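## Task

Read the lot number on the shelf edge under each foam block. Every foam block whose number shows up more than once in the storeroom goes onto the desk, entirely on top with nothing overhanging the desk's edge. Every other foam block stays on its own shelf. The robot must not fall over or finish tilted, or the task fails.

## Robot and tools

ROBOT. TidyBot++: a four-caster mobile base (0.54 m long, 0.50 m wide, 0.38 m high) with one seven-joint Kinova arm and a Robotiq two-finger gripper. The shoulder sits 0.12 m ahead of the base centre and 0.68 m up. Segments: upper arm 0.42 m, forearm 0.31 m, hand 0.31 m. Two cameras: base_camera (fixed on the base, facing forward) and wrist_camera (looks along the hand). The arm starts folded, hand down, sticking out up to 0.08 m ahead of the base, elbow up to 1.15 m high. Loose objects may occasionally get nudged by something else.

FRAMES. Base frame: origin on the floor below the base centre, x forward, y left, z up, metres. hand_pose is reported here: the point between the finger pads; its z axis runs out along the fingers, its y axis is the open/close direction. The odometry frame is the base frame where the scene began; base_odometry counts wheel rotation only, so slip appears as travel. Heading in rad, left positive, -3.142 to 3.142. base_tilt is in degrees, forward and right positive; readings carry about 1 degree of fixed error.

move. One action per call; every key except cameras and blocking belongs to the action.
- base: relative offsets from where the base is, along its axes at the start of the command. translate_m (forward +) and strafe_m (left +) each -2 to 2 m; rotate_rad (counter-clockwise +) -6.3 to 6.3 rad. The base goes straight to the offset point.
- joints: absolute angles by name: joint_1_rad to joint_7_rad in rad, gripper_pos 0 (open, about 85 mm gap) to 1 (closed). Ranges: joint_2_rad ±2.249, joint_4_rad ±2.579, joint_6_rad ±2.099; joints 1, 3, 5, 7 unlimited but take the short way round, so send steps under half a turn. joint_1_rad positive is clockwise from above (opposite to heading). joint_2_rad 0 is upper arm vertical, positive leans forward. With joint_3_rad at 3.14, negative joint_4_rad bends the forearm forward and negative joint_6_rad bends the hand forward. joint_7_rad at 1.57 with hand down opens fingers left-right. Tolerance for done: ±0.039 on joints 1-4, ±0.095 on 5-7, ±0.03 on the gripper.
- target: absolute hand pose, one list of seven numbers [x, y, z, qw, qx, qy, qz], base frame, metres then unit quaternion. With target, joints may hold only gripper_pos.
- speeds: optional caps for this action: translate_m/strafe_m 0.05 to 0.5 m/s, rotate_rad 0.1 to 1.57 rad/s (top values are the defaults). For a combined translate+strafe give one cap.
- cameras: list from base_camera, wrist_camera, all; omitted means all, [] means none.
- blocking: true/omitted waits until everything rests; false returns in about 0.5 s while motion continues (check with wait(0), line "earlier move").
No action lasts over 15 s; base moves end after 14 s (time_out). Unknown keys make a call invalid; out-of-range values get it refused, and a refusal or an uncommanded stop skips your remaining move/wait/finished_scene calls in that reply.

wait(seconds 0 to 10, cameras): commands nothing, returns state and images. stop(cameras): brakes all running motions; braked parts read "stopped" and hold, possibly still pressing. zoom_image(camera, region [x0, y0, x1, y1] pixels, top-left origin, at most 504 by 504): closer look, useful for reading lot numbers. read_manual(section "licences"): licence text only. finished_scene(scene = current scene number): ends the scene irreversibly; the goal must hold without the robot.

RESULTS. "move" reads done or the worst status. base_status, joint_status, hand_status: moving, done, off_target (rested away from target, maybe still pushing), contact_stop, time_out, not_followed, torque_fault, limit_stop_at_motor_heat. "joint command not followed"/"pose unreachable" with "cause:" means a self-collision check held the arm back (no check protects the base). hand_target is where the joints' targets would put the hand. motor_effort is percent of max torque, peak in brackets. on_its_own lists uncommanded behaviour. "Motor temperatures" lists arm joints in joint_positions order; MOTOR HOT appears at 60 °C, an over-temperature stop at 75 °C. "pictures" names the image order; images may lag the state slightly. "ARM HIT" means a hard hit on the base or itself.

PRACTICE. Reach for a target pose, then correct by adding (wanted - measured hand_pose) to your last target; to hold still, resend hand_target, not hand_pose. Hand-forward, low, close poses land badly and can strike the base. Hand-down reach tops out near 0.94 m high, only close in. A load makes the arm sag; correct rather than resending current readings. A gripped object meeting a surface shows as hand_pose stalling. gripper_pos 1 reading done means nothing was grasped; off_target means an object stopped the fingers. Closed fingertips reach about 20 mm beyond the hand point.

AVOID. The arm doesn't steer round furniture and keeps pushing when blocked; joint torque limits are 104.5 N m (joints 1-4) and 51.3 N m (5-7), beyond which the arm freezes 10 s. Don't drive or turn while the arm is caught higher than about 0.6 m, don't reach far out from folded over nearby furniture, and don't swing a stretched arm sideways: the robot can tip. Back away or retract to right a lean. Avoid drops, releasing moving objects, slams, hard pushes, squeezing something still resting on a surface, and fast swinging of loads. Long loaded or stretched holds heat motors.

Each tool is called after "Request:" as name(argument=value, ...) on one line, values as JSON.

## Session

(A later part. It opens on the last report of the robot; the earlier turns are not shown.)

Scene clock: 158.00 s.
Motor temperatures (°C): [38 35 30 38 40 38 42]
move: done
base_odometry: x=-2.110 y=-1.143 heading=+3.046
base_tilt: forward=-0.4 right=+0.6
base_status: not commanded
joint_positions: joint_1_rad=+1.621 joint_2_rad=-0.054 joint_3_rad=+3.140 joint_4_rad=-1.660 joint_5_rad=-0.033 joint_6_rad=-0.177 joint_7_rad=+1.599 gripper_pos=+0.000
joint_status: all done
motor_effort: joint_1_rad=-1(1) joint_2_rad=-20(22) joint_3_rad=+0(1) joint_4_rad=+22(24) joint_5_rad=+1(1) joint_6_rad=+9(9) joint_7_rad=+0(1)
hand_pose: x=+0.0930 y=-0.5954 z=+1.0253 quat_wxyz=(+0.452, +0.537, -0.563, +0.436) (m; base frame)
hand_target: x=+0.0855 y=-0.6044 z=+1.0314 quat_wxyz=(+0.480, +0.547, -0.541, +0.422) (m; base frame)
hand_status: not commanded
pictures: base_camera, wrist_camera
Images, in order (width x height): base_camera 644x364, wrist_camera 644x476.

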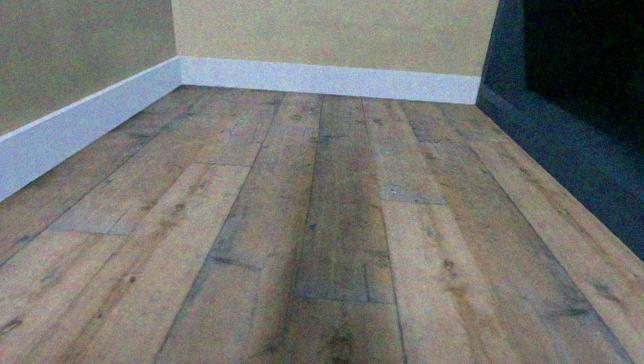

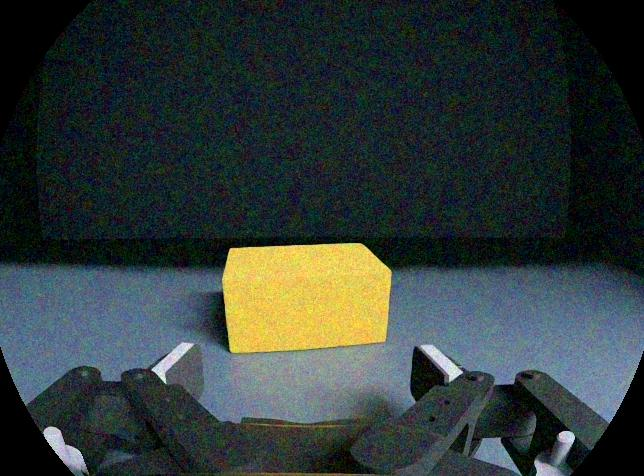

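Request:
move(joints={"joint_2_rad":0.075,"joint_4_rad":-1.575,"joint_6_rad":-0.14})

Request:
move(joints={"joint_2_rad":0.16,"joint_4_rad":-1.50,"joint_6_rad":-0.14})

Scene clock: 159.07 s.
Motor temperatures (°C): [38 35 30 38 40 38 42]
move: done
base_odometry: x=-2.110 y=-1.143 heading=+3.046
base_tilt: forward=-0.4 right=+0.6
base_status: not commanded
joint_positions: joint_1_rad=+1.621 joint_2_rad=+0.048 joint_3_rad=+3.140 joint_4_rad=-1.582 joint_5_rad=-0.033 joint_6_rad=-0.173 joint_7_rad=+1.600 gripper_pos=+0.000
joint_status: all done
motor_effort: joint_1_rad=+0(1) joint_2_rad=-23(24) joint_3_rad=+0(0) joint_4_rad=+23(23) joint_5_rad=+1(1) joint_6_rad=+8(9) joint_7_rad=+0(1)
hand_pose: x=+0.0909 y=-0.6364 z=+1.0116 quat_wxyz=(+0.447, +0.541, -0.568, +0.430) (m; base frame)
hand_target: x=+0.0830 y=-0.6477 z=+1.0088 quat_wxyz=(+0.469, +0.555, -0.548, +0.413) (m; base frame)
hand_status: not commanded
pictures: base_camera, wrist_camera
Images, in order (width x height): base_camera 644x364, wrist_camera 644x476.

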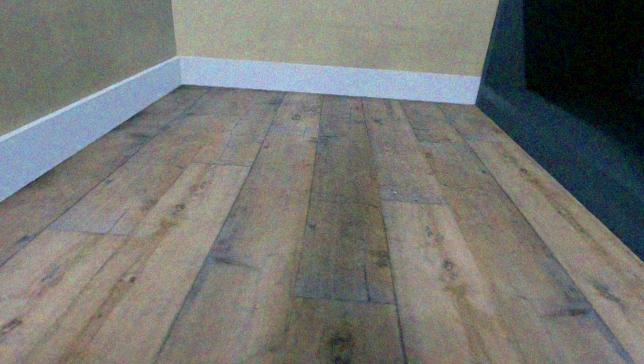

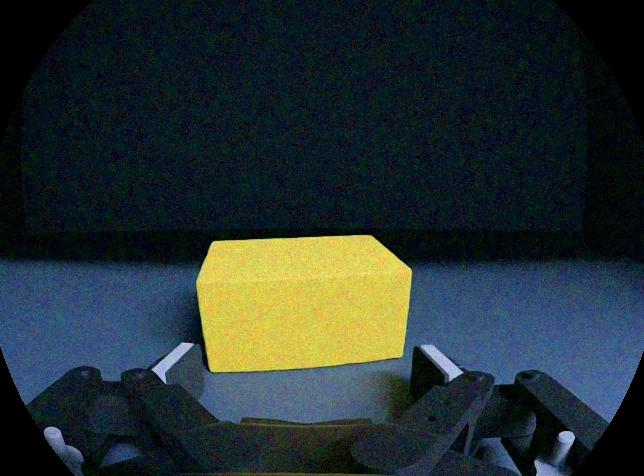

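Scene clock: 159.93 s.
Motor temperatures (°C): [38 35 30 38 40 38 42]
move: done
base_odometry: x=-2.110 y=-1.143 heading=+3.046
base_tilt: forward=-0.4 right=+0.6
base_status: not commanded
joint_positions: joint_1_rad=+1.621 joint_2_rad=+0.125 joint_3_rad=+3.140 joint_4_rad=-1.502 joint_5_rad=-0.033 joint_6_rad=-0.172 joint_7_rad=+1.600 gripper_pos=+0.000
joint_status: all done
motor_effort: joint_1_rad=-1(1) joint_2_rad=-24(25) joint_3_rad=+0(0) joint_4_rad=+20(23) joint_5_rad=+0(1) joint_6_rad=+7(9) joint_7_rad=+0(1)
hand_pose: x=+0.0893 y=-0.6688 z=+1.0117 quat_wxyz=(+0.449, +0.540, -0.566, +0.431) (m; base frame)
hand_target: x=+0.0809 y=-0.6822 z=+0.9985 quat_wxyz=(+0.466, +0.557, -0.551, +0.411) (m; base frame)
hand_status: not commanded
pictures: base_camera, wrist_camera
Images, in order (width x height): base_camera 644x364, wrist_camera 644x476.

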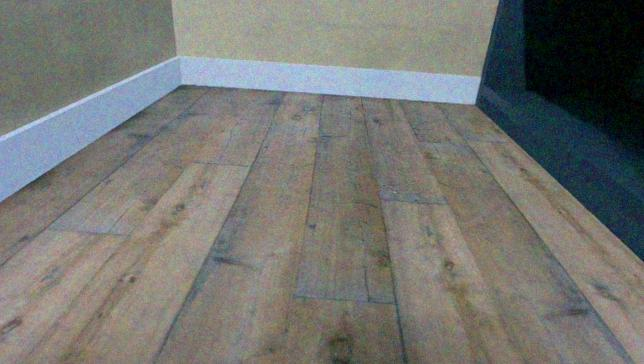

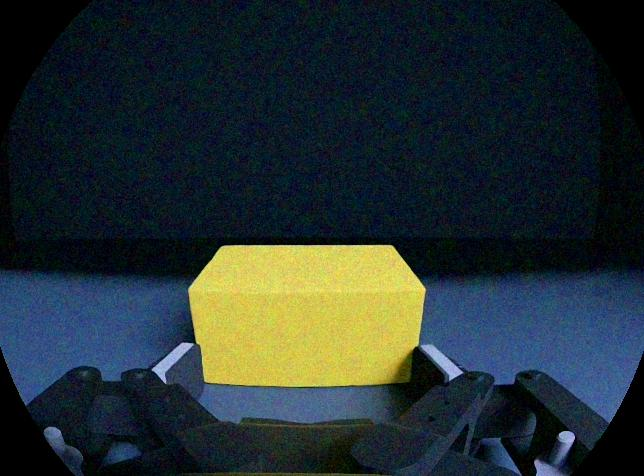

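Perfectly aligned and between the fingers. Advance slightly and close.

Request:
move(joints={"joint_2_rad":0.2,"joint_4_rad":-1.455,"joint_6_rad":-0.15})

Request:
move(joints={"gripper_pos":0.35})

Scene clock: 160.83 s.
Motor temperatures (°C): [38 35 30 38 40 38 42]
move: done
base_odometry: x=-2.110 y=-1.143 heading=+3.046
base_tilt: forward=-0.4 right=+0.6
base_status: not commanded
joint_positions: joint_1_rad=+1.621 joint_2_rad=+0.164 joint_3_rad=+3.140 joint_4_rad=-1.458 joint_5_rad=-0.033 joint_6_rad=-0.172 joint_7_rad=+1.600 gripper_pos=+0.000
joint_status: all done
motor_effort: joint_1_rad=+0(1) joint_2_rad=-25(27) joint_3_rad=+0(0) joint_4_rad=+21(22) joint_5_rad=+1(1) joint_6_rad=+8(9) joint_7_rad=+0(1)
hand_pose: x=+0.0884 y=-0.6857 z=+1.0119 quat_wxyz=(+0.450, +0.539, -0.565, +0.433) (m; base frame)
hand_target: x=+0.0799 y=-0.6985 z=+0.9955 quat_wxyz=(+0.465, +0.558, -0.552, +0.410) (m; base frame)
hand_status: not commanded
pictures: base_camera, wrist_camera
Images, in order (width x height): base_camera 644x364, wrist_camera 644x476.

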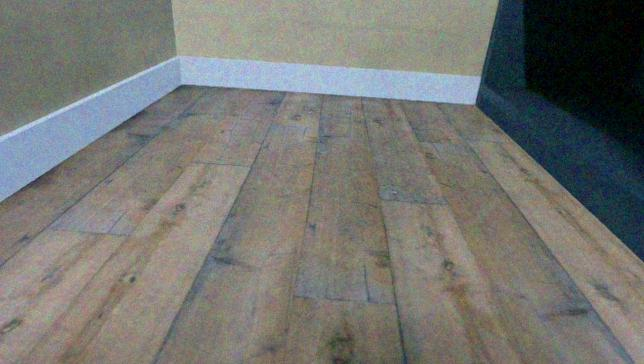

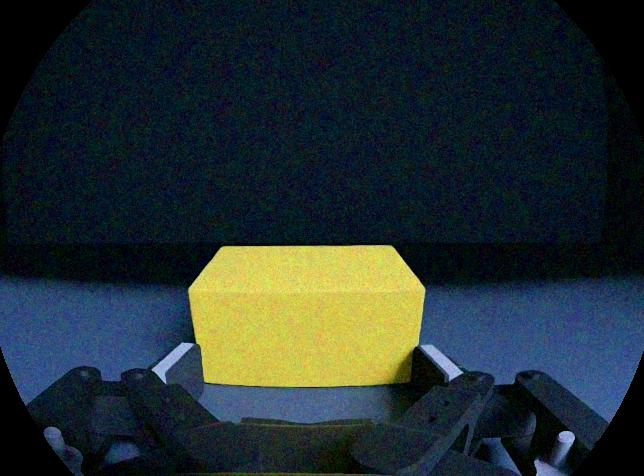

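Scene clock: 161.57 s.
Motor temperatures (°C): [38 35 30 38 40 38 42]
move: done
base_odometry: x=-2.110 y=-1.143 heading=+3.046
base_tilt: forward=-0.4 right=+0.6
base_status: not commanded
joint_positions: joint_1_rad=+1.621 joint_2_rad=+0.164 joint_3_rad=+3.140 joint_4_rad=-1.455 joint_5_rad=-0.033 joint_6_rad=-0.172 joint_7_rad=+1.600 gripper_pos=+0.350
joint_status: all done
motor_effort: joint_1_rad=-2(2) joint_2_rad=-25(25) joint_3_rad=-1(1) joint_4_rad=+19(20) joint_5_rad=+0(0) joint_6_rad=+7(7) joint_7_rad=+0(1)
hand_pose: x=+0.0883 y=-0.6859 z=+1.0136 quat_wxyz=(+0.451, +0.539, -0.565, +0.433) (m; base frame)
hand_target: x=+0.0799 y=-0.6985 z=+0.9955 quat_wxyz=(+0.465, +0.558, -0.552, +0.410) (m; base frame)
hand_status: not commanded
pictures: base_camera, wrist_camera
Images, in order (width x height): base_camera 644x364, wrist_camera 644x476.

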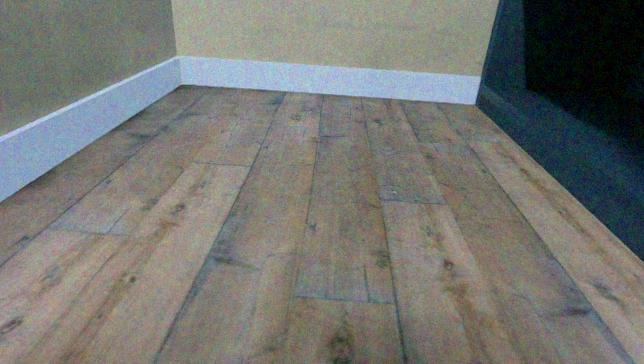

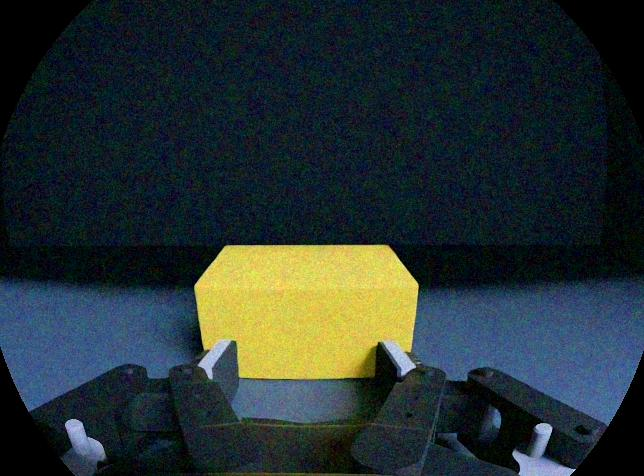

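Request:
move(joints={"joint_2_rad":0.06,"joint_4_rad":-1.59,"joint_6_rad":-0.15,"gripper_pos":0.95})

Request:
move(base={"translate_m":-0.035})

Request:
move(joints={"joint_2_rad":0.2,"joint_4_rad":-1.455,"joint_6_rad":-0.15})

Request:
move(joints={"joint_2_rad":0.27,"joint_4_rad":-1.385,"joint_6_rad":-0.15})

Scene clock: 163.43 s.
Motor temperatures (°C): [38 35 30 38 40 38 42]
move: done
base_odometry: x=-2.110 y=-1.143 heading=+3.046
base_tilt: forward=-0.4 right=+0.6
base_status: not commanded
joint_positions: joint_1_rad=+1.621 joint_2_rad=+0.059 joint_3_rad=+3.140 joint_4_rad=-1.562 joint_5_rad=-0.033 joint_6_rad=-0.172 joint_7_rad=+1.600 gripper_pos=+0.950
joint_status: all done
motor_effort: joint_1_rad=+0(3) joint_2_rad=-24(28) joint_3_rad=+0(2) joint_4_rad=+23(23) joint_5_rad=+1(1) joint_6_rad=+8(9) joint_7_rad=+0(1)
hand_pose: x=+0.0905 y=-0.6419 z=+1.0176 quat_wxyz=(+0.450, +0.539, -0.565, +0.433) (m; base frame)
hand_target: x=+0.0834 y=-0.6408 z=+1.0062 quat_wxyz=(+0.467, +0.557, -0.551, +0.411) (m; base frame)
hand_status: not commanded
pictures: base_camera, wrist_camera
Images, in order (width x height): base_camera 644x364, wrist_camera 644x476.

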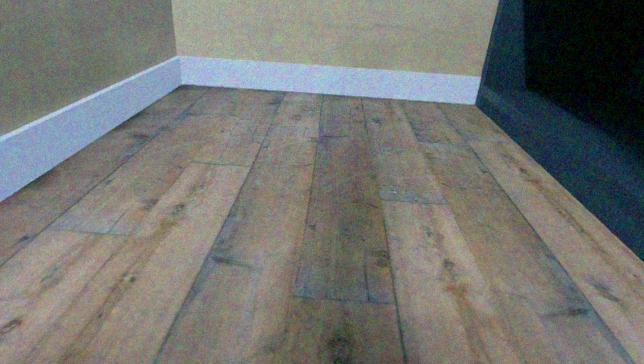

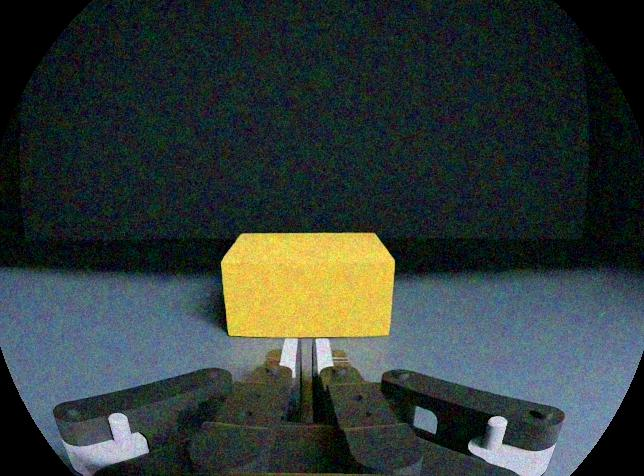

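Scene clock: 164.33 s.
Motor temperatures (°C): [38 35 30 38 40 38 42]
move: done
base_odometry: x=-2.075 y=-1.146 heading=+3.047
base_tilt: forward=-0.4 right=+0.6
base_status: done
joint_positions: joint_1_rad=+1.628 joint_2_rad=+0.059 joint_3_rad=+3.142 joint_4_rad=-1.562 joint_5_rad=-0.033 joint_6_rad=-0.172 joint_7_rad=+1.600 gripper_pos=+0.950
joint_status: not commanded
motor_effort: joint_1_rad=+0(3) joint_2_rad=-24(24) joint_3_rad=+0(2) joint_4_rad=+22(23) joint_5_rad=+0(1) joint_6_rad=+8(9) joint_7_rad=+0(1)
hand_pose: x=+0.0854 y=-0.6416 z=+1.0176 quat_wxyz=(+0.452, +0.537, -0.567, +0.431) (m; base frame)
hand_target: x=+0.0834 y=-0.6408 z=+1.0062 quat_wxyz=(+0.467, +0.557, -0.551, +0.411) (m; base frame)
hand_status: not commanded
pictures: base_camera, wrist_camera
Images, in order (width x height): base_camera 644x364, wrist_camera 644x476.

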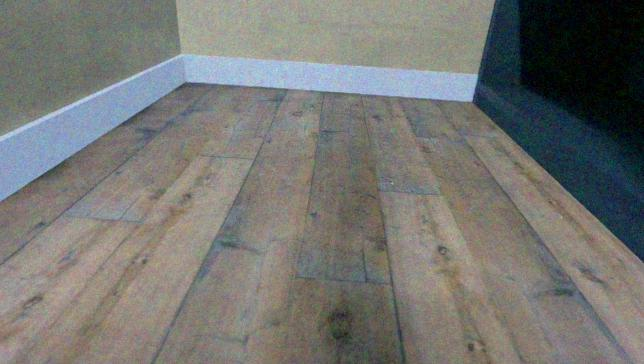

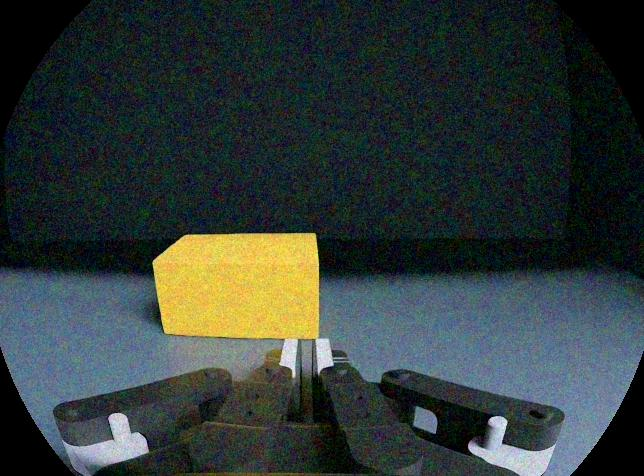

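Scene clock: 165.37 s.
Motor temperatures (°C): [38 35 30 38 40 38 42]
move: done
base_odometry: x=-2.075 y=-1.146 heading=+3.047
base_tilt: forward=-0.4 right=+0.6
base_status: not commanded
joint_positions: joint_1_rad=+1.628 joint_2_rad=+0.163 joint_3_rad=+3.142 joint_4_rad=-1.455 joint_5_rad=-0.033 joint_6_rad=-0.171 joint_7_rad=+1.600 gripper_pos=+0.950
joint_status: all done
motor_effort: joint_1_rad=+0(1) joint_2_rad=-26(26) joint_3_rad=+0(0) joint_4_rad=+21(23) joint_5_rad=+1(1) joint_6_rad=+7(9) joint_7_rad=+0(1)
hand_pose: x=+0.0830 y=-0.6853 z=+1.0144 quat_wxyz=(+0.453, +0.536, -0.567, +0.432) (m; base frame)
hand_target: x=+0.0799 y=-0.6985 z=+0.9955 quat_wxyz=(+0.465, +0.558, -0.552, +0.410) (m; base frame)
hand_status: not commanded
pictures: base_camera, wrist_camera
Images, in order (width x height): base_camera 644x364, wrist_camera 644x476.

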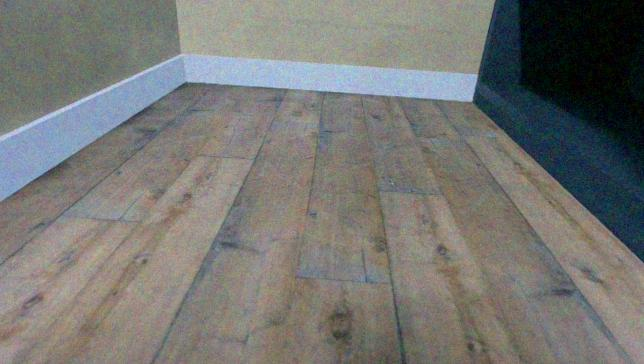

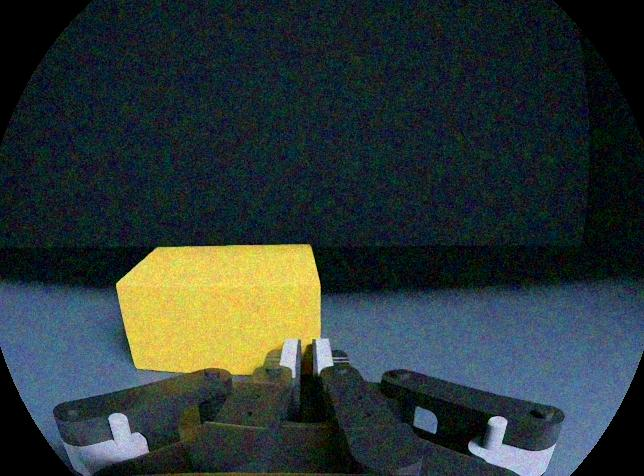

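Scene clock: 166.17 s.
Motor temperatures (°C): [38 35 30 38 40 38 42]
move: off_target
base_odometry: x=-2.075 y=-1.146 heading=+3.047
base_tilt: forward=-0.4 right=+0.6
base_status: not commanded
joint_positions: joint_1_rad=+1.628 joint_2_rad=+0.227 joint_3_rad=+3.142 joint_4_rad=-1.383 joint_5_rad=-0.033 joint_6_rad=-0.171 joint_7_rad=+1.600 gripper_pos=+0.950
joint_status: joint_2_rad off_target (ended at +0.227, target +0.270); the others done
motor_effort: joint_1_rad=+0(1) joint_2_rad=-26(28) joint_3_rad=+0(0) joint_4_rad=+20(22) joint_5_rad=+0(1) joint_6_rad=+7(8) joint_7_rad=+0(0)
hand_pose: x=+0.0814 y=-0.7124 z=+1.0145 quat_wxyz=(+0.455, +0.534, -0.565, +0.434) (m; base frame)
hand_target: x=+0.0782 y=-0.7271 z=+0.9887 quat_wxyz=(+0.465, +0.558, -0.552, +0.410) (m; base frame)
hand_status: not commanded
pictures: base_camera, wrist_camera
Images, in order (width x height): base_camera 644x364, wrist_camera 644x476.

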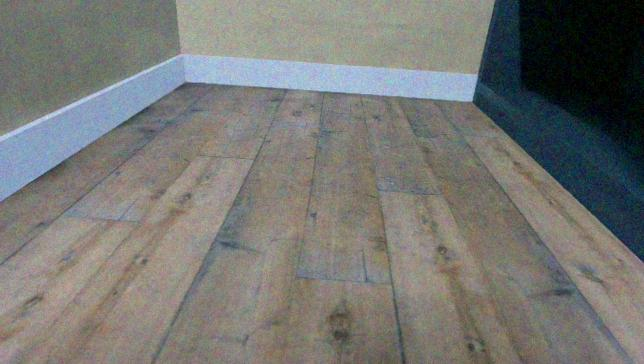

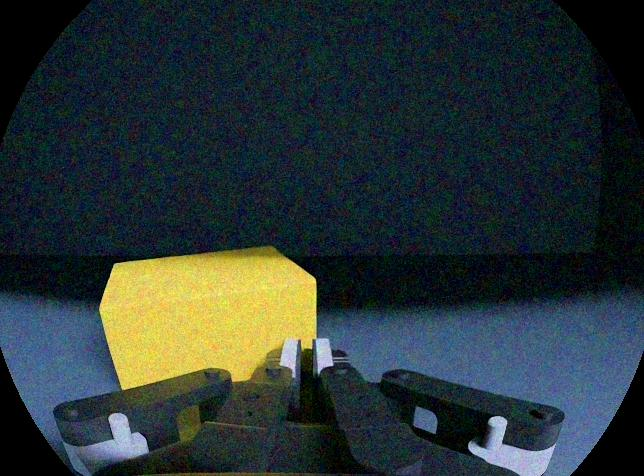

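Request:
move(joints={"joint_2_rad":0.35,"joint_4_rad":-1.3,"joint_6_rad":-0.15})

Request:
move(joints={"joint_2_rad":0.42,"joint_4_rad":-1.21,"joint_6_rad":-0.13})

Scene clock: 167.17 s.
Motor temperatures (°C): [38 35 30 38 40 38 42]
move: off_target
base_odometry: x=-2.075 y=-1.146 heading=+3.047
base_tilt: forward=-0.4 right=+0.6
base_status: not commanded
joint_positions: joint_1_rad=+1.628 joint_2_rad=+0.301 joint_3_rad=+3.142 joint_4_rad=-1.296 joint_5_rad=-0.033 joint_6_rad=-0.171 joint_7_rad=+1.600 gripper_pos=+0.950
joint_status: joint_2_rad off_target (ended at +0.301, target +0.350); the others done
motor_effort: joint_1_rad=-1(1) joint_2_rad=-29(29) joint_3_rad=+0(0) joint_4_rad=+19(22) joint_5_rad=+1(1) joint_6_rad=+6(8) joint_7_rad=-1(1)
hand_pose: x=+0.0797 y=-0.7432 z=+1.0146 quat_wxyz=(+0.459, +0.532, -0.562, +0.438) (m; base frame)
hand_target: x=+0.0763 y=-0.7596 z=+0.9815 quat_wxyz=(+0.466, +0.557, -0.551, +0.411) (m; base frame)
hand_status: not commanded
pictures: base_camera, wrist_camera
Images, in order (width x height): base_camera 644x364, wrist_camera 644x476.

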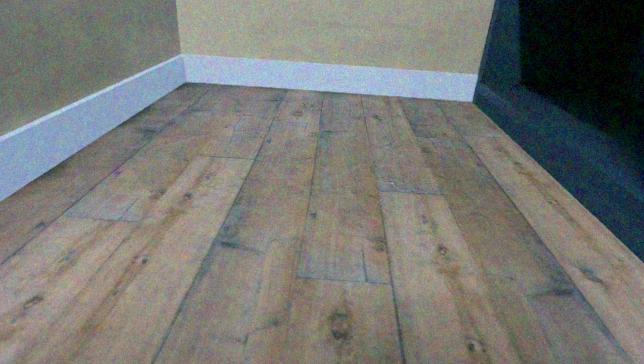

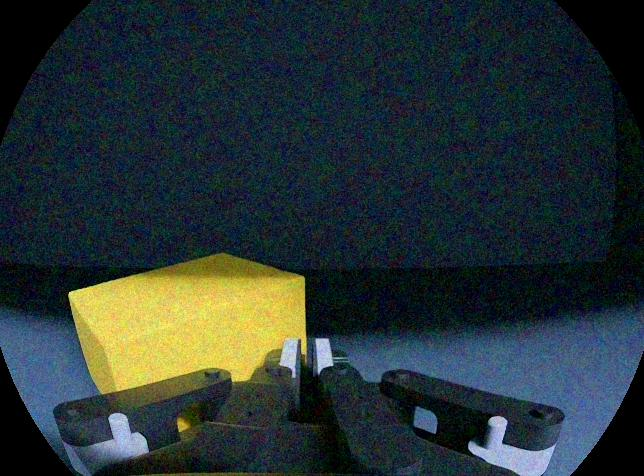

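Scene clock: 168.03 s.
Motor temperatures (°C): [38 35 30 38 40 38 42]
move: off_target
base_odometry: x=-2.075 y=-1.146 heading=+3.047
base_tilt: forward=-0.4 right=+0.6
base_status: not commanded
joint_positions: joint_1_rad=+1.628 joint_2_rad=+0.372 joint_3_rad=+3.142 joint_4_rad=-1.209 joint_5_rad=-0.033 joint_6_rad=-0.167 joint_7_rad=+1.600 gripper_pos=+0.950
joint_status: joint_2_rad off_target (ended at +0.372, target +0.420); the others done
motor_effort: joint_1_rad=-1(1) joint_2_rad=-32(32) joint_3_rad=+0(0) joint_4_rad=+20(21) joint_5_rad=+1(1) joint_6_rad=+7(8) joint_7_rad=+0(1)
hand_pose: x=+0.0779 y=-0.7725 z=+1.0158 quat_wxyz=(+0.465, +0.527, -0.557, +0.443) (m; base frame)
hand_target: x=+0.0745 y=-0.7898 z=+0.9889 quat_wxyz=(+0.478, +0.548, -0.542, +0.421) (m; base frame)
hand_status: not commanded
pictures: base_camera, wrist_camera
Images, in order (width x height): base_camera 644x364, wrist_camera 644x476.

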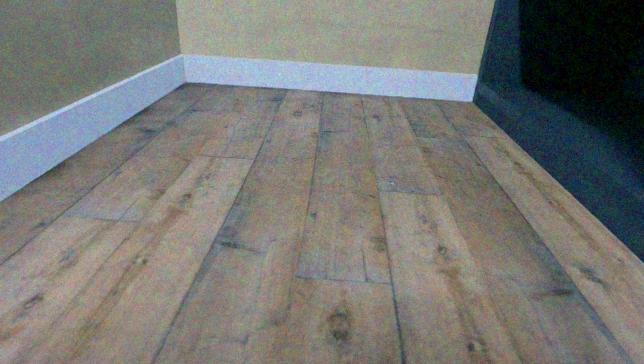

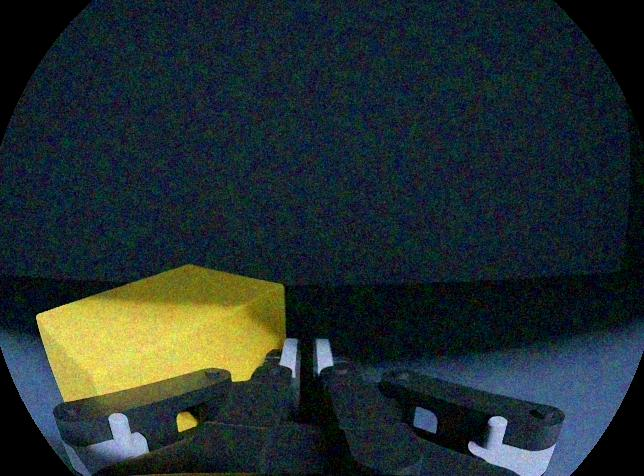

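Request:
move(joints={"joint_2_rad":0.46,"joint_4_rad":-1.15,"joint_6_rad":-0.13})

Request:
move(base={"translate_m":0.06}, speeds={"translate_m":0.08})

Request:
move(joints={"joint_2_rad":-0.1,"joint_4_rad":-1.7,"joint_6_rad":-0.17})

Scene clock: 169.03 s.
Motor temperatures (°C): [38 35 30 38 40 38 42]
move: off_target
base_odometry: x=-2.075 y=-1.146 heading=+3.047
base_tilt: forward=-0.4 right=+0.6
base_status: not commanded
joint_positions: joint_1_rad=+1.628 joint_2_rad=+0.415 joint_3_rad=+3.142 joint_4_rad=-1.152 joint_5_rad=-0.033 joint_6_rad=-0.167 joint_7_rad=+1.600 gripper_pos=+0.950
joint_status: joint_2_rad off_target (ended at +0.415, target +0.460); the others done
motor_effort: joint_1_rad=+0(1) joint_2_rad=-34(34) joint_3_rad=+0(0) joint_4_rad=+21(22) joint_5_rad=+1(1) joint_6_rad=+8(9) joint_7_rad=+0(1)
hand_pose: x=+0.0770 y=-0.7900 z=+1.0178 quat_wxyz=(+0.469, +0.524, -0.554, +0.447) (m; base frame)
hand_target: x=+0.0735 y=-0.8065 z=+0.9941 quat_wxyz=(+0.484, +0.543, -0.538, +0.426) (m; base frame)
hand_status: not commanded
pictures: base_camera, wrist_camera
Images, in order (width x height): base_camera 644x364, wrist_camera 644x476.

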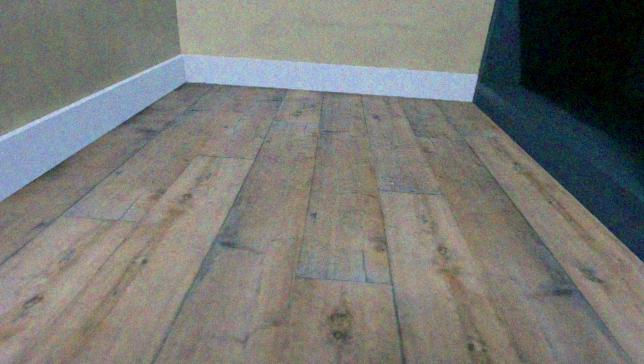

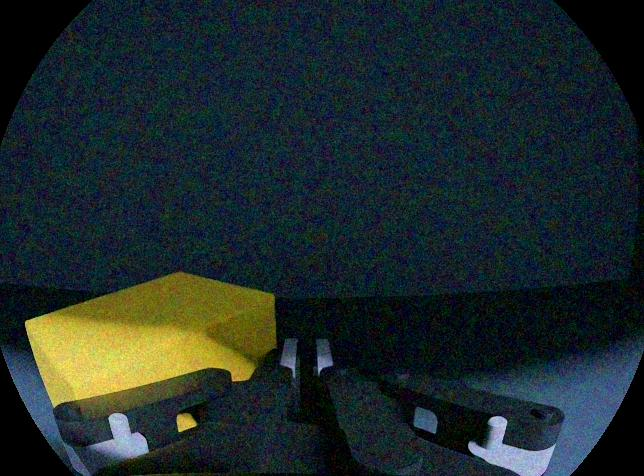

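Scene clock: 170.30 s.
Motor temperatures (°C): [38 35 30 38 40 38 42]
move: done
base_odometry: x=-2.135 y=-1.141 heading=+3.046
base_tilt: forward=-0.4 right=+0.6
base_status: done
joint_positions: joint_1_rad=+1.633 joint_2_rad=+0.415 joint_3_rad=+3.142 joint_4_rad=-1.152 joint_5_rad=-0.033 joint_6_rad=-0.167 joint_7_rad=+1.600 gripper_pos=+0.950
joint_status: not commanded
motor_effort: joint_1_rad=-1(3) joint_2_rad=-34(34) joint_3_rad=+0(2) joint_4_rad=+21(21) joint_5_rad=+1(1) joint_6_rad=+7(8) joint_7_rad=-1(1)
hand_pose: x=+0.0724 y=-0.7898 z=+1.0178 quat_wxyz=(+0.470, +0.522, -0.555, +0.445) (m; base frame)
hand_target: x=+0.0735 y=-0.8065 z=+0.9941 quat_wxyz=(+0.484, +0.543, -0.538, +0.426) (m; base frame)
hand_status: not commanded
pictures: base_camera, wrist_camera
Images, in order (width x height): base_camera 644x364, wrist_camera 644x476.

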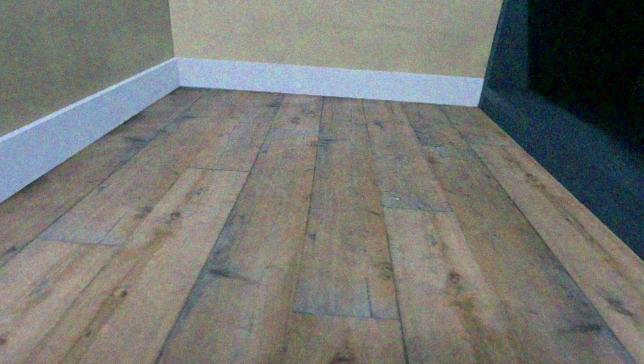

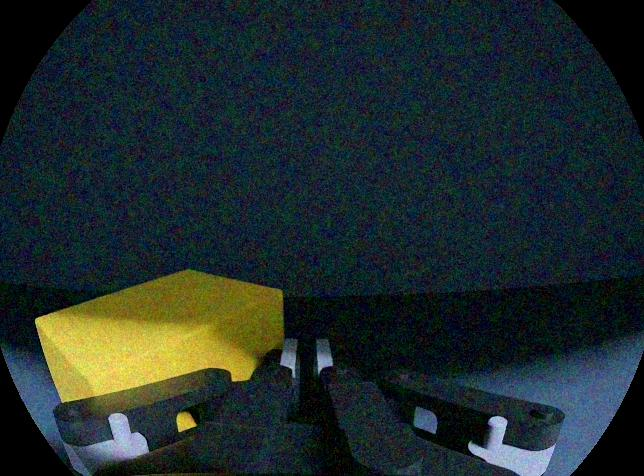

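Scene clock: 172.10 s.
Motor temperatures (°C): [38 35 30 38 40 38 42]
move: done
base_odometry: x=-2.135 y=-1.141 heading=+3.046
base_tilt: forward=-0.4 right=+0.6
base_status: not commanded
joint_positions: joint_1_rad=+1.633 joint_2_rad=-0.100 joint_3_rad=+3.142 joint_4_rad=-1.668 joint_5_rad=-0.033 joint_6_rad=-0.167 joint_7_rad=+1.600 gripper_pos=+0.950
joint_status: all done
motor_effort: joint_1_rad=-1(1) joint_2_rad=-18(37) joint_3_rad=+0(1) joint_4_rad=+23(24) joint_5_rad=+1(1) joint_6_rad=+9(11) joint_7_rad=+0(1)
hand_pose: x=+0.0856 y=-0.5784 z=+1.0507 quat_wxyz=(+0.470, +0.523, -0.555, +0.445) (m; base frame)
hand_target: x=+0.0872 y=-0.5765 z=+1.0297 quat_wxyz=(+0.475, +0.550, -0.544, +0.418) (m; base frame)
hand_status: not commanded
pictures: base_camera, wrist_camera
Images, in order (width x height): base_camera 644x364, wrist_camera 644x476.

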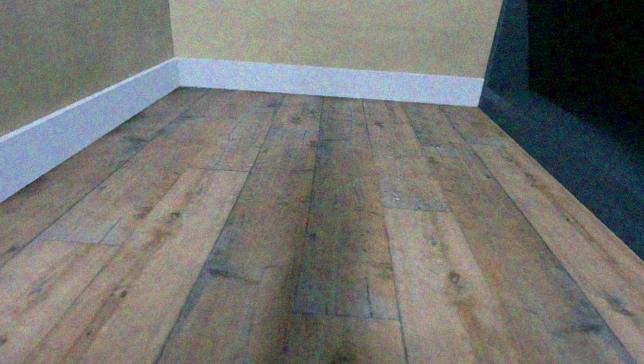

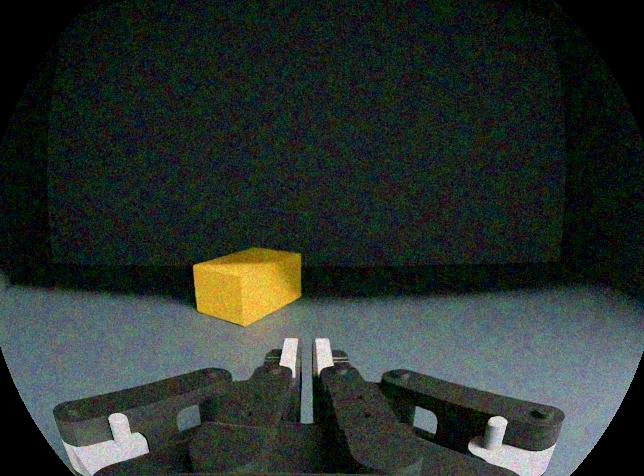

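Request:
move(joints={"joint_2_rad":0.2,"joint_4_rad":-1.44,"joint_6_rad":-0.15})

Request:
move(joints={"joint_2_rad":0.46,"joint_4_rad":-1.15,"joint_6_rad":-0.13})

Request:
move(base={"translate_m":0.06}, speeds={"translate_m":0.08})

Scene clock: 174.00 s.
Motor temperatures (°C): [38 35 30 38 40 38 42]
move: done
base_odometry: x=-2.135 y=-1.141 heading=+3.046
base_tilt: forward=-0.4 right=+0.6
base_status: not commanded
joint_positions: joint_1_rad=+1.633 joint_2_rad=+0.171 joint_3_rad=+3.142 joint_4_rad=-1.449 joint_5_rad=-0.033 joint_6_rad=-0.164 joint_7_rad=+1.600 gripper_pos=+0.950
joint_status: all done
motor_effort: joint_1_rad=-1(1) joint_2_rad=-27(28) joint_3_rad=+0(1) joint_4_rad=+22(23) joint_5_rad=+0(1) joint_6_rad=+8(10) joint_7_rad=+0(1)
hand_pose: x=+0.0787 y=-0.6887 z=+1.0146 quat_wxyz=(+0.455, +0.534, -0.567, +0.432) (m; base frame)
hand_target: x=+0.0799 y=-0.6999 z=+1.0048 quat_wxyz=(+0.469, +0.555, -0.549, +0.413) (m; base frame)
hand_status: not commanded
pictures: base_camera, wrist_camera
Images, in order (width x height): base_camera 644x364, wrist_camera 644x476.

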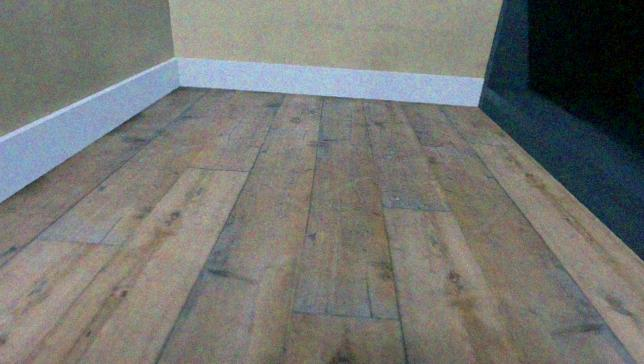

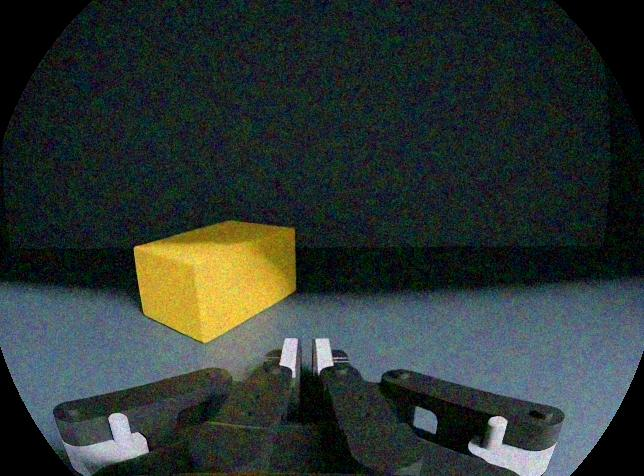

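Scene clock: 175.37 s.
Motor temperatures (°C): [38 35 30 38 40 38 42]
move: off_target
base_odometry: x=-2.135 y=-1.141 heading=+3.046
base_tilt: forward=-0.4 right=+0.6
base_status: not commanded
joint_positions: joint_1_rad=+1.633 joint_2_rad=+0.414 joint_3_rad=+3.142 joint_4_rad=-1.155 joint_5_rad=-0.033 joint_6_rad=-0.163 joint_7_rad=+1.600 gripper_pos=+0.950
joint_status: joint_2_rad off_target (ended at +0.414, target +0.460); the others done
motor_effort: joint_1_rad=+0(1) joint_2_rad=-34(34) joint_3_rad=+0(0) joint_4_rad=+20(23) joint_5_rad=+1(1) joint_6_rad=+8(9) joint_7_rad=+0(1)
hand_pose: x=+0.0724 y=-0.7895 z=+1.0180 quat_wxyz=(+0.471, +0.522, -0.555, +0.446) (m; base frame)
hand_target: x=+0.0735 y=-0.8065 z=+0.9941 quat_wxyz=(+0.484, +0.543, -0.538, +0.426) (m; base frame)
hand_status: not commanded
pictures: base_camera, wrist_camera
Images, in order (width x height): base_camera 644x364, wrist_camera 644x476.

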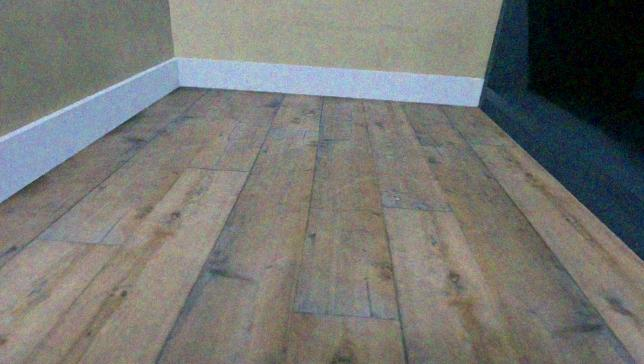

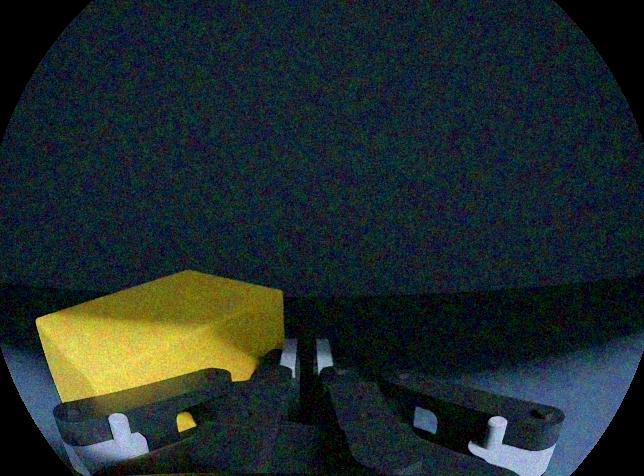

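Scene clock: 176.63 s.
Motor temperatures (°C): [38 35 30 38 40 38 42]
move: done
base_odometry: x=-2.195 y=-1.135 heading=+3.048
base_tilt: forward=-0.4 right=+0.6
base_status: done
joint_positions: joint_1_rad=+1.634 joint_2_rad=+0.414 joint_3_rad=+3.142 joint_4_rad=-1.155 joint_5_rad=-0.033 joint_6_rad=-0.163 joint_7_rad=+1.600 gripper_pos=+0.950
joint_status: not commanded
motor_effort: joint_1_rad=-1(6) joint_2_rad=-33(35) joint_3_rad=+0(4) joint_4_rad=+21(22) joint_5_rad=+1(1) joint_6_rad=+8(8) joint_7_rad=+0(1)
hand_pose: x=+0.0713 y=-0.7895 z=+1.0180 quat_wxyz=(+0.471, +0.522, -0.555, +0.445) (m; base frame)
hand_target: x=+0.0735 y=-0.8065 z=+0.9941 quat_wxyz=(+0.484, +0.543, -0.538, +0.426) (m; base frame)
hand_status: not commanded
pictures: base_camera, wrist_camera
Images, in order (width x height): base_camera 644x364, wrist_camera 644x476.

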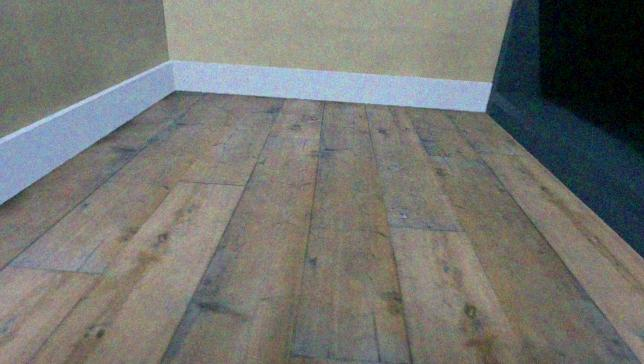

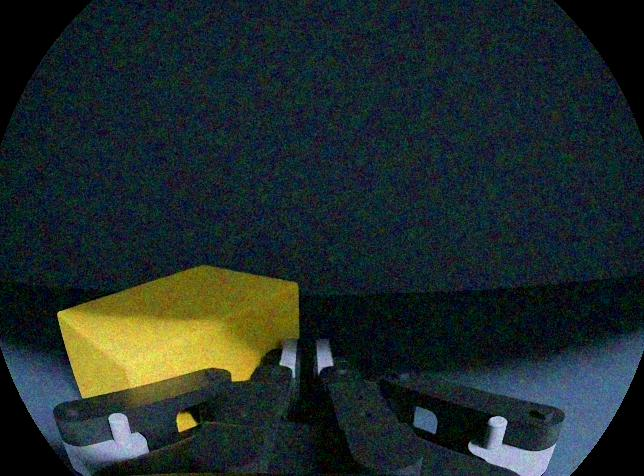

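Request:
move(joints={"joint_2_rad":0.53,"joint_4_rad":-1.05,"joint_6_rad":-0.11})

Request:
move(base={"translate_m":0.06}, speeds={"translate_m":0.08})

Request:
move(joints={"joint_2_rad":-0.1,"joint_4_rad":-1.7,"joint_6_rad":-0.17})

Scene clock: 177.73 s.
Motor temperatures (°C): [38 35 30 38 40 38 42]
move: off_target
base_odometry: x=-2.195 y=-1.135 heading=+3.048
base_tilt: forward=-0.4 right=+0.6
base_status: not commanded
joint_positions: joint_1_rad=+1.634 joint_2_rad=+0.488 joint_3_rad=+3.142 joint_4_rad=-1.056 joint_5_rad=-0.033 joint_6_rad=-0.155 joint_7_rad=+1.600 gripper_pos=+0.950
joint_status: joint_2_rad off_target (ended at +0.488, target +0.530); the others done
motor_effort: joint_1_rad=+0(1) joint_2_rad=-36(37) joint_3_rad=-1(1) joint_4_rad=+21(22) joint_5_rad=+1(1) joint_6_rad=+8(9) joint_7_rad=-1(1)
hand_pose: x=+0.0693 y=-0.8187 z=+1.0223 quat_wxyz=(+0.480, +0.514, -0.547, +0.454) (m; base frame)
hand_target: x=+0.0718 y=-0.8348 z=+1.0050 quat_wxyz=(+0.498, +0.532, -0.526, +0.439) (m; base frame)
hand_status: not commanded
pictures: base_camera, wrist_camera
Images, in order (width x height): base_camera 644x364, wrist_camera 644x476.

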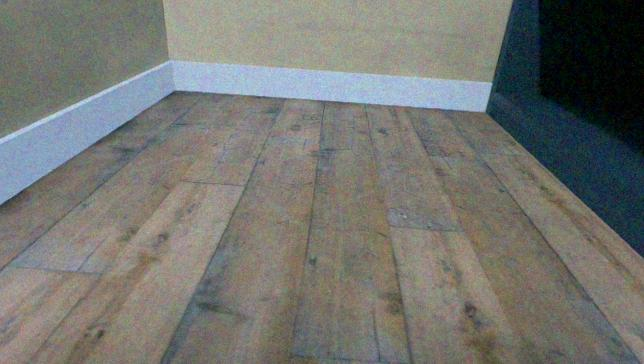

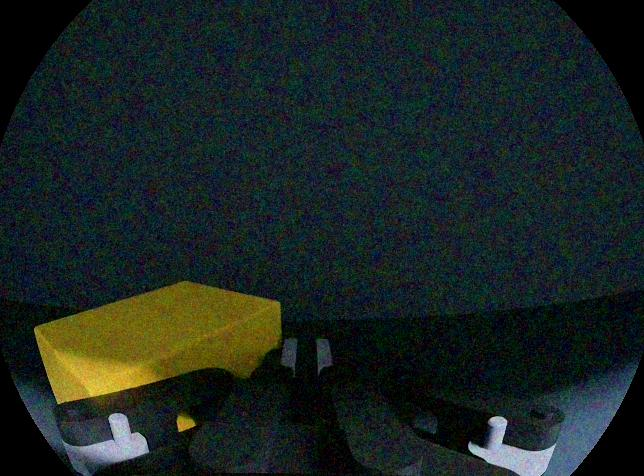

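Scene clock: 179.03 s.
Motor temperatures (°C): [38 35 30 38 40 38 42]
move: done
base_odometry: x=-2.254 y=-1.129 heading=+3.049
base_tilt: forward=-0.3 right=+0.6
base_status: done
joint_positions: joint_1_rad=+1.635 joint_2_rad=+0.488 joint_3_rad=+3.142 joint_4_rad=-1.056 joint_5_rad=-0.033 joint_6_rad=-0.155 joint_7_rad=+1.600 gripper_pos=+0.950
joint_status: not commanded
motor_effort: joint_1_rad=-1(4) joint_2_rad=-37(38) joint_3_rad=+0(2) joint_4_rad=+21(22) joint_5_rad=+0(1) joint_6_rad=+8(9) joint_7_rad=+0(1)
hand_pose: x=+0.0684 y=-0.8187 z=+1.0223 quat_wxyz=(+0.480, +0.514, -0.547, +0.453) (m; base frame)
hand_target: x=+0.0718 y=-0.8348 z=+1.0050 quat_wxyz=(+0.498, +0.532, -0.526, +0.439) (m; base frame)
hand_status: not commanded
pictures: base_camera, wrist_camera
Images, in order (width x height): base_camera 644x364, wrist_camera 644x476.

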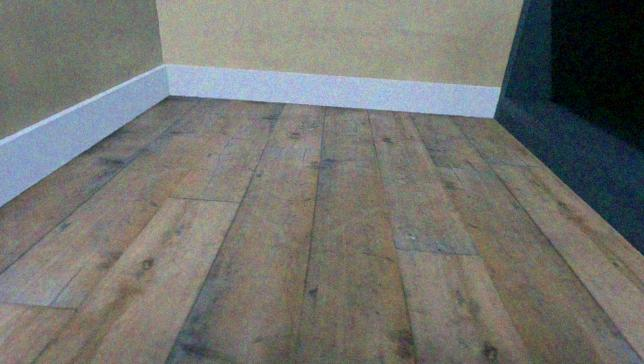

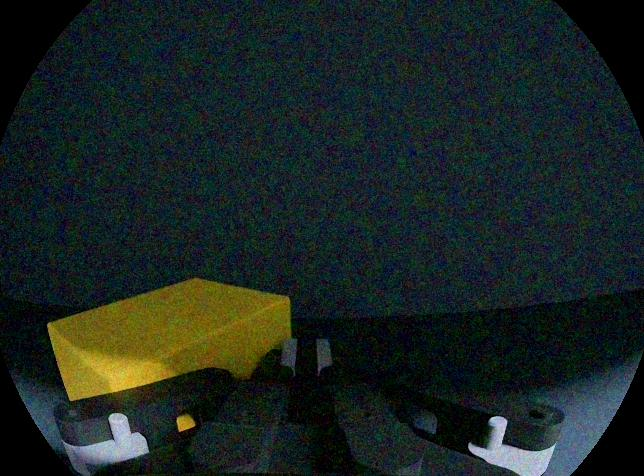

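Scene clock: 180.97 s.
Motor temperatures (°C): [38 36 30 38 40 38 42]
move: done
base_odometry: x=-2.254 y=-1.129 heading=+3.049
base_tilt: forward=-0.3 right=+0.6
base_status: not commanded
joint_positions: joint_1_rad=+1.635 joint_2_rad=-0.097 joint_3_rad=+3.142 joint_4_rad=-1.669 joint_5_rad=-0.033 joint_6_rad=-0.155 joint_7_rad=+1.600 gripper_pos=+0.950
joint_status: all done
motor_effort: joint_1_rad=+0(1) joint_2_rad=-18(40) joint_3_rad=+0(0) joint_4_rad=+23(25) joint_5_rad=+1(1) joint_6_rad=+8(10) joint_7_rad=+0(1)
hand_pose: x=+0.0838 y=-0.5802 z=+1.0519 quat_wxyz=(+0.472, +0.520, -0.554, +0.446) (m; base frame)
hand_target: x=+0.0872 y=-0.5765 z=+1.0297 quat_wxyz=(+0.475, +0.550, -0.544, +0.418) (m; base frame)
hand_status: not commanded
pictures: base_camera, wrist_camera
Images, in order (width x height): base_camera 644x364, wrist_camera 644x476.

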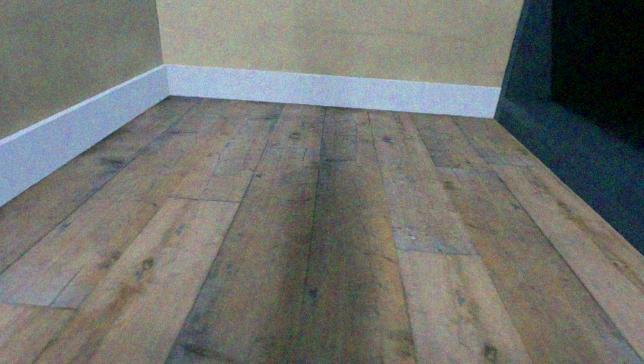

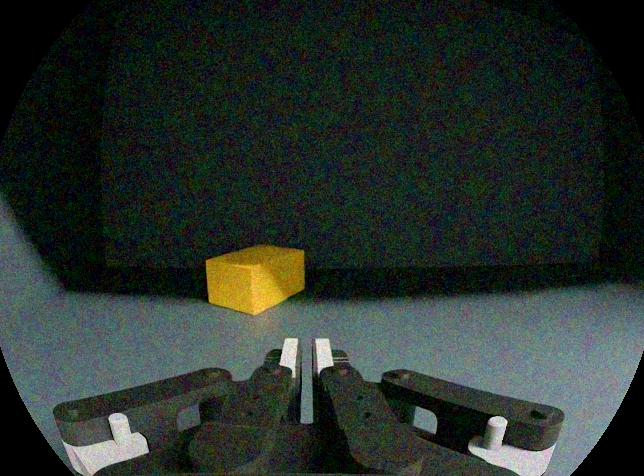

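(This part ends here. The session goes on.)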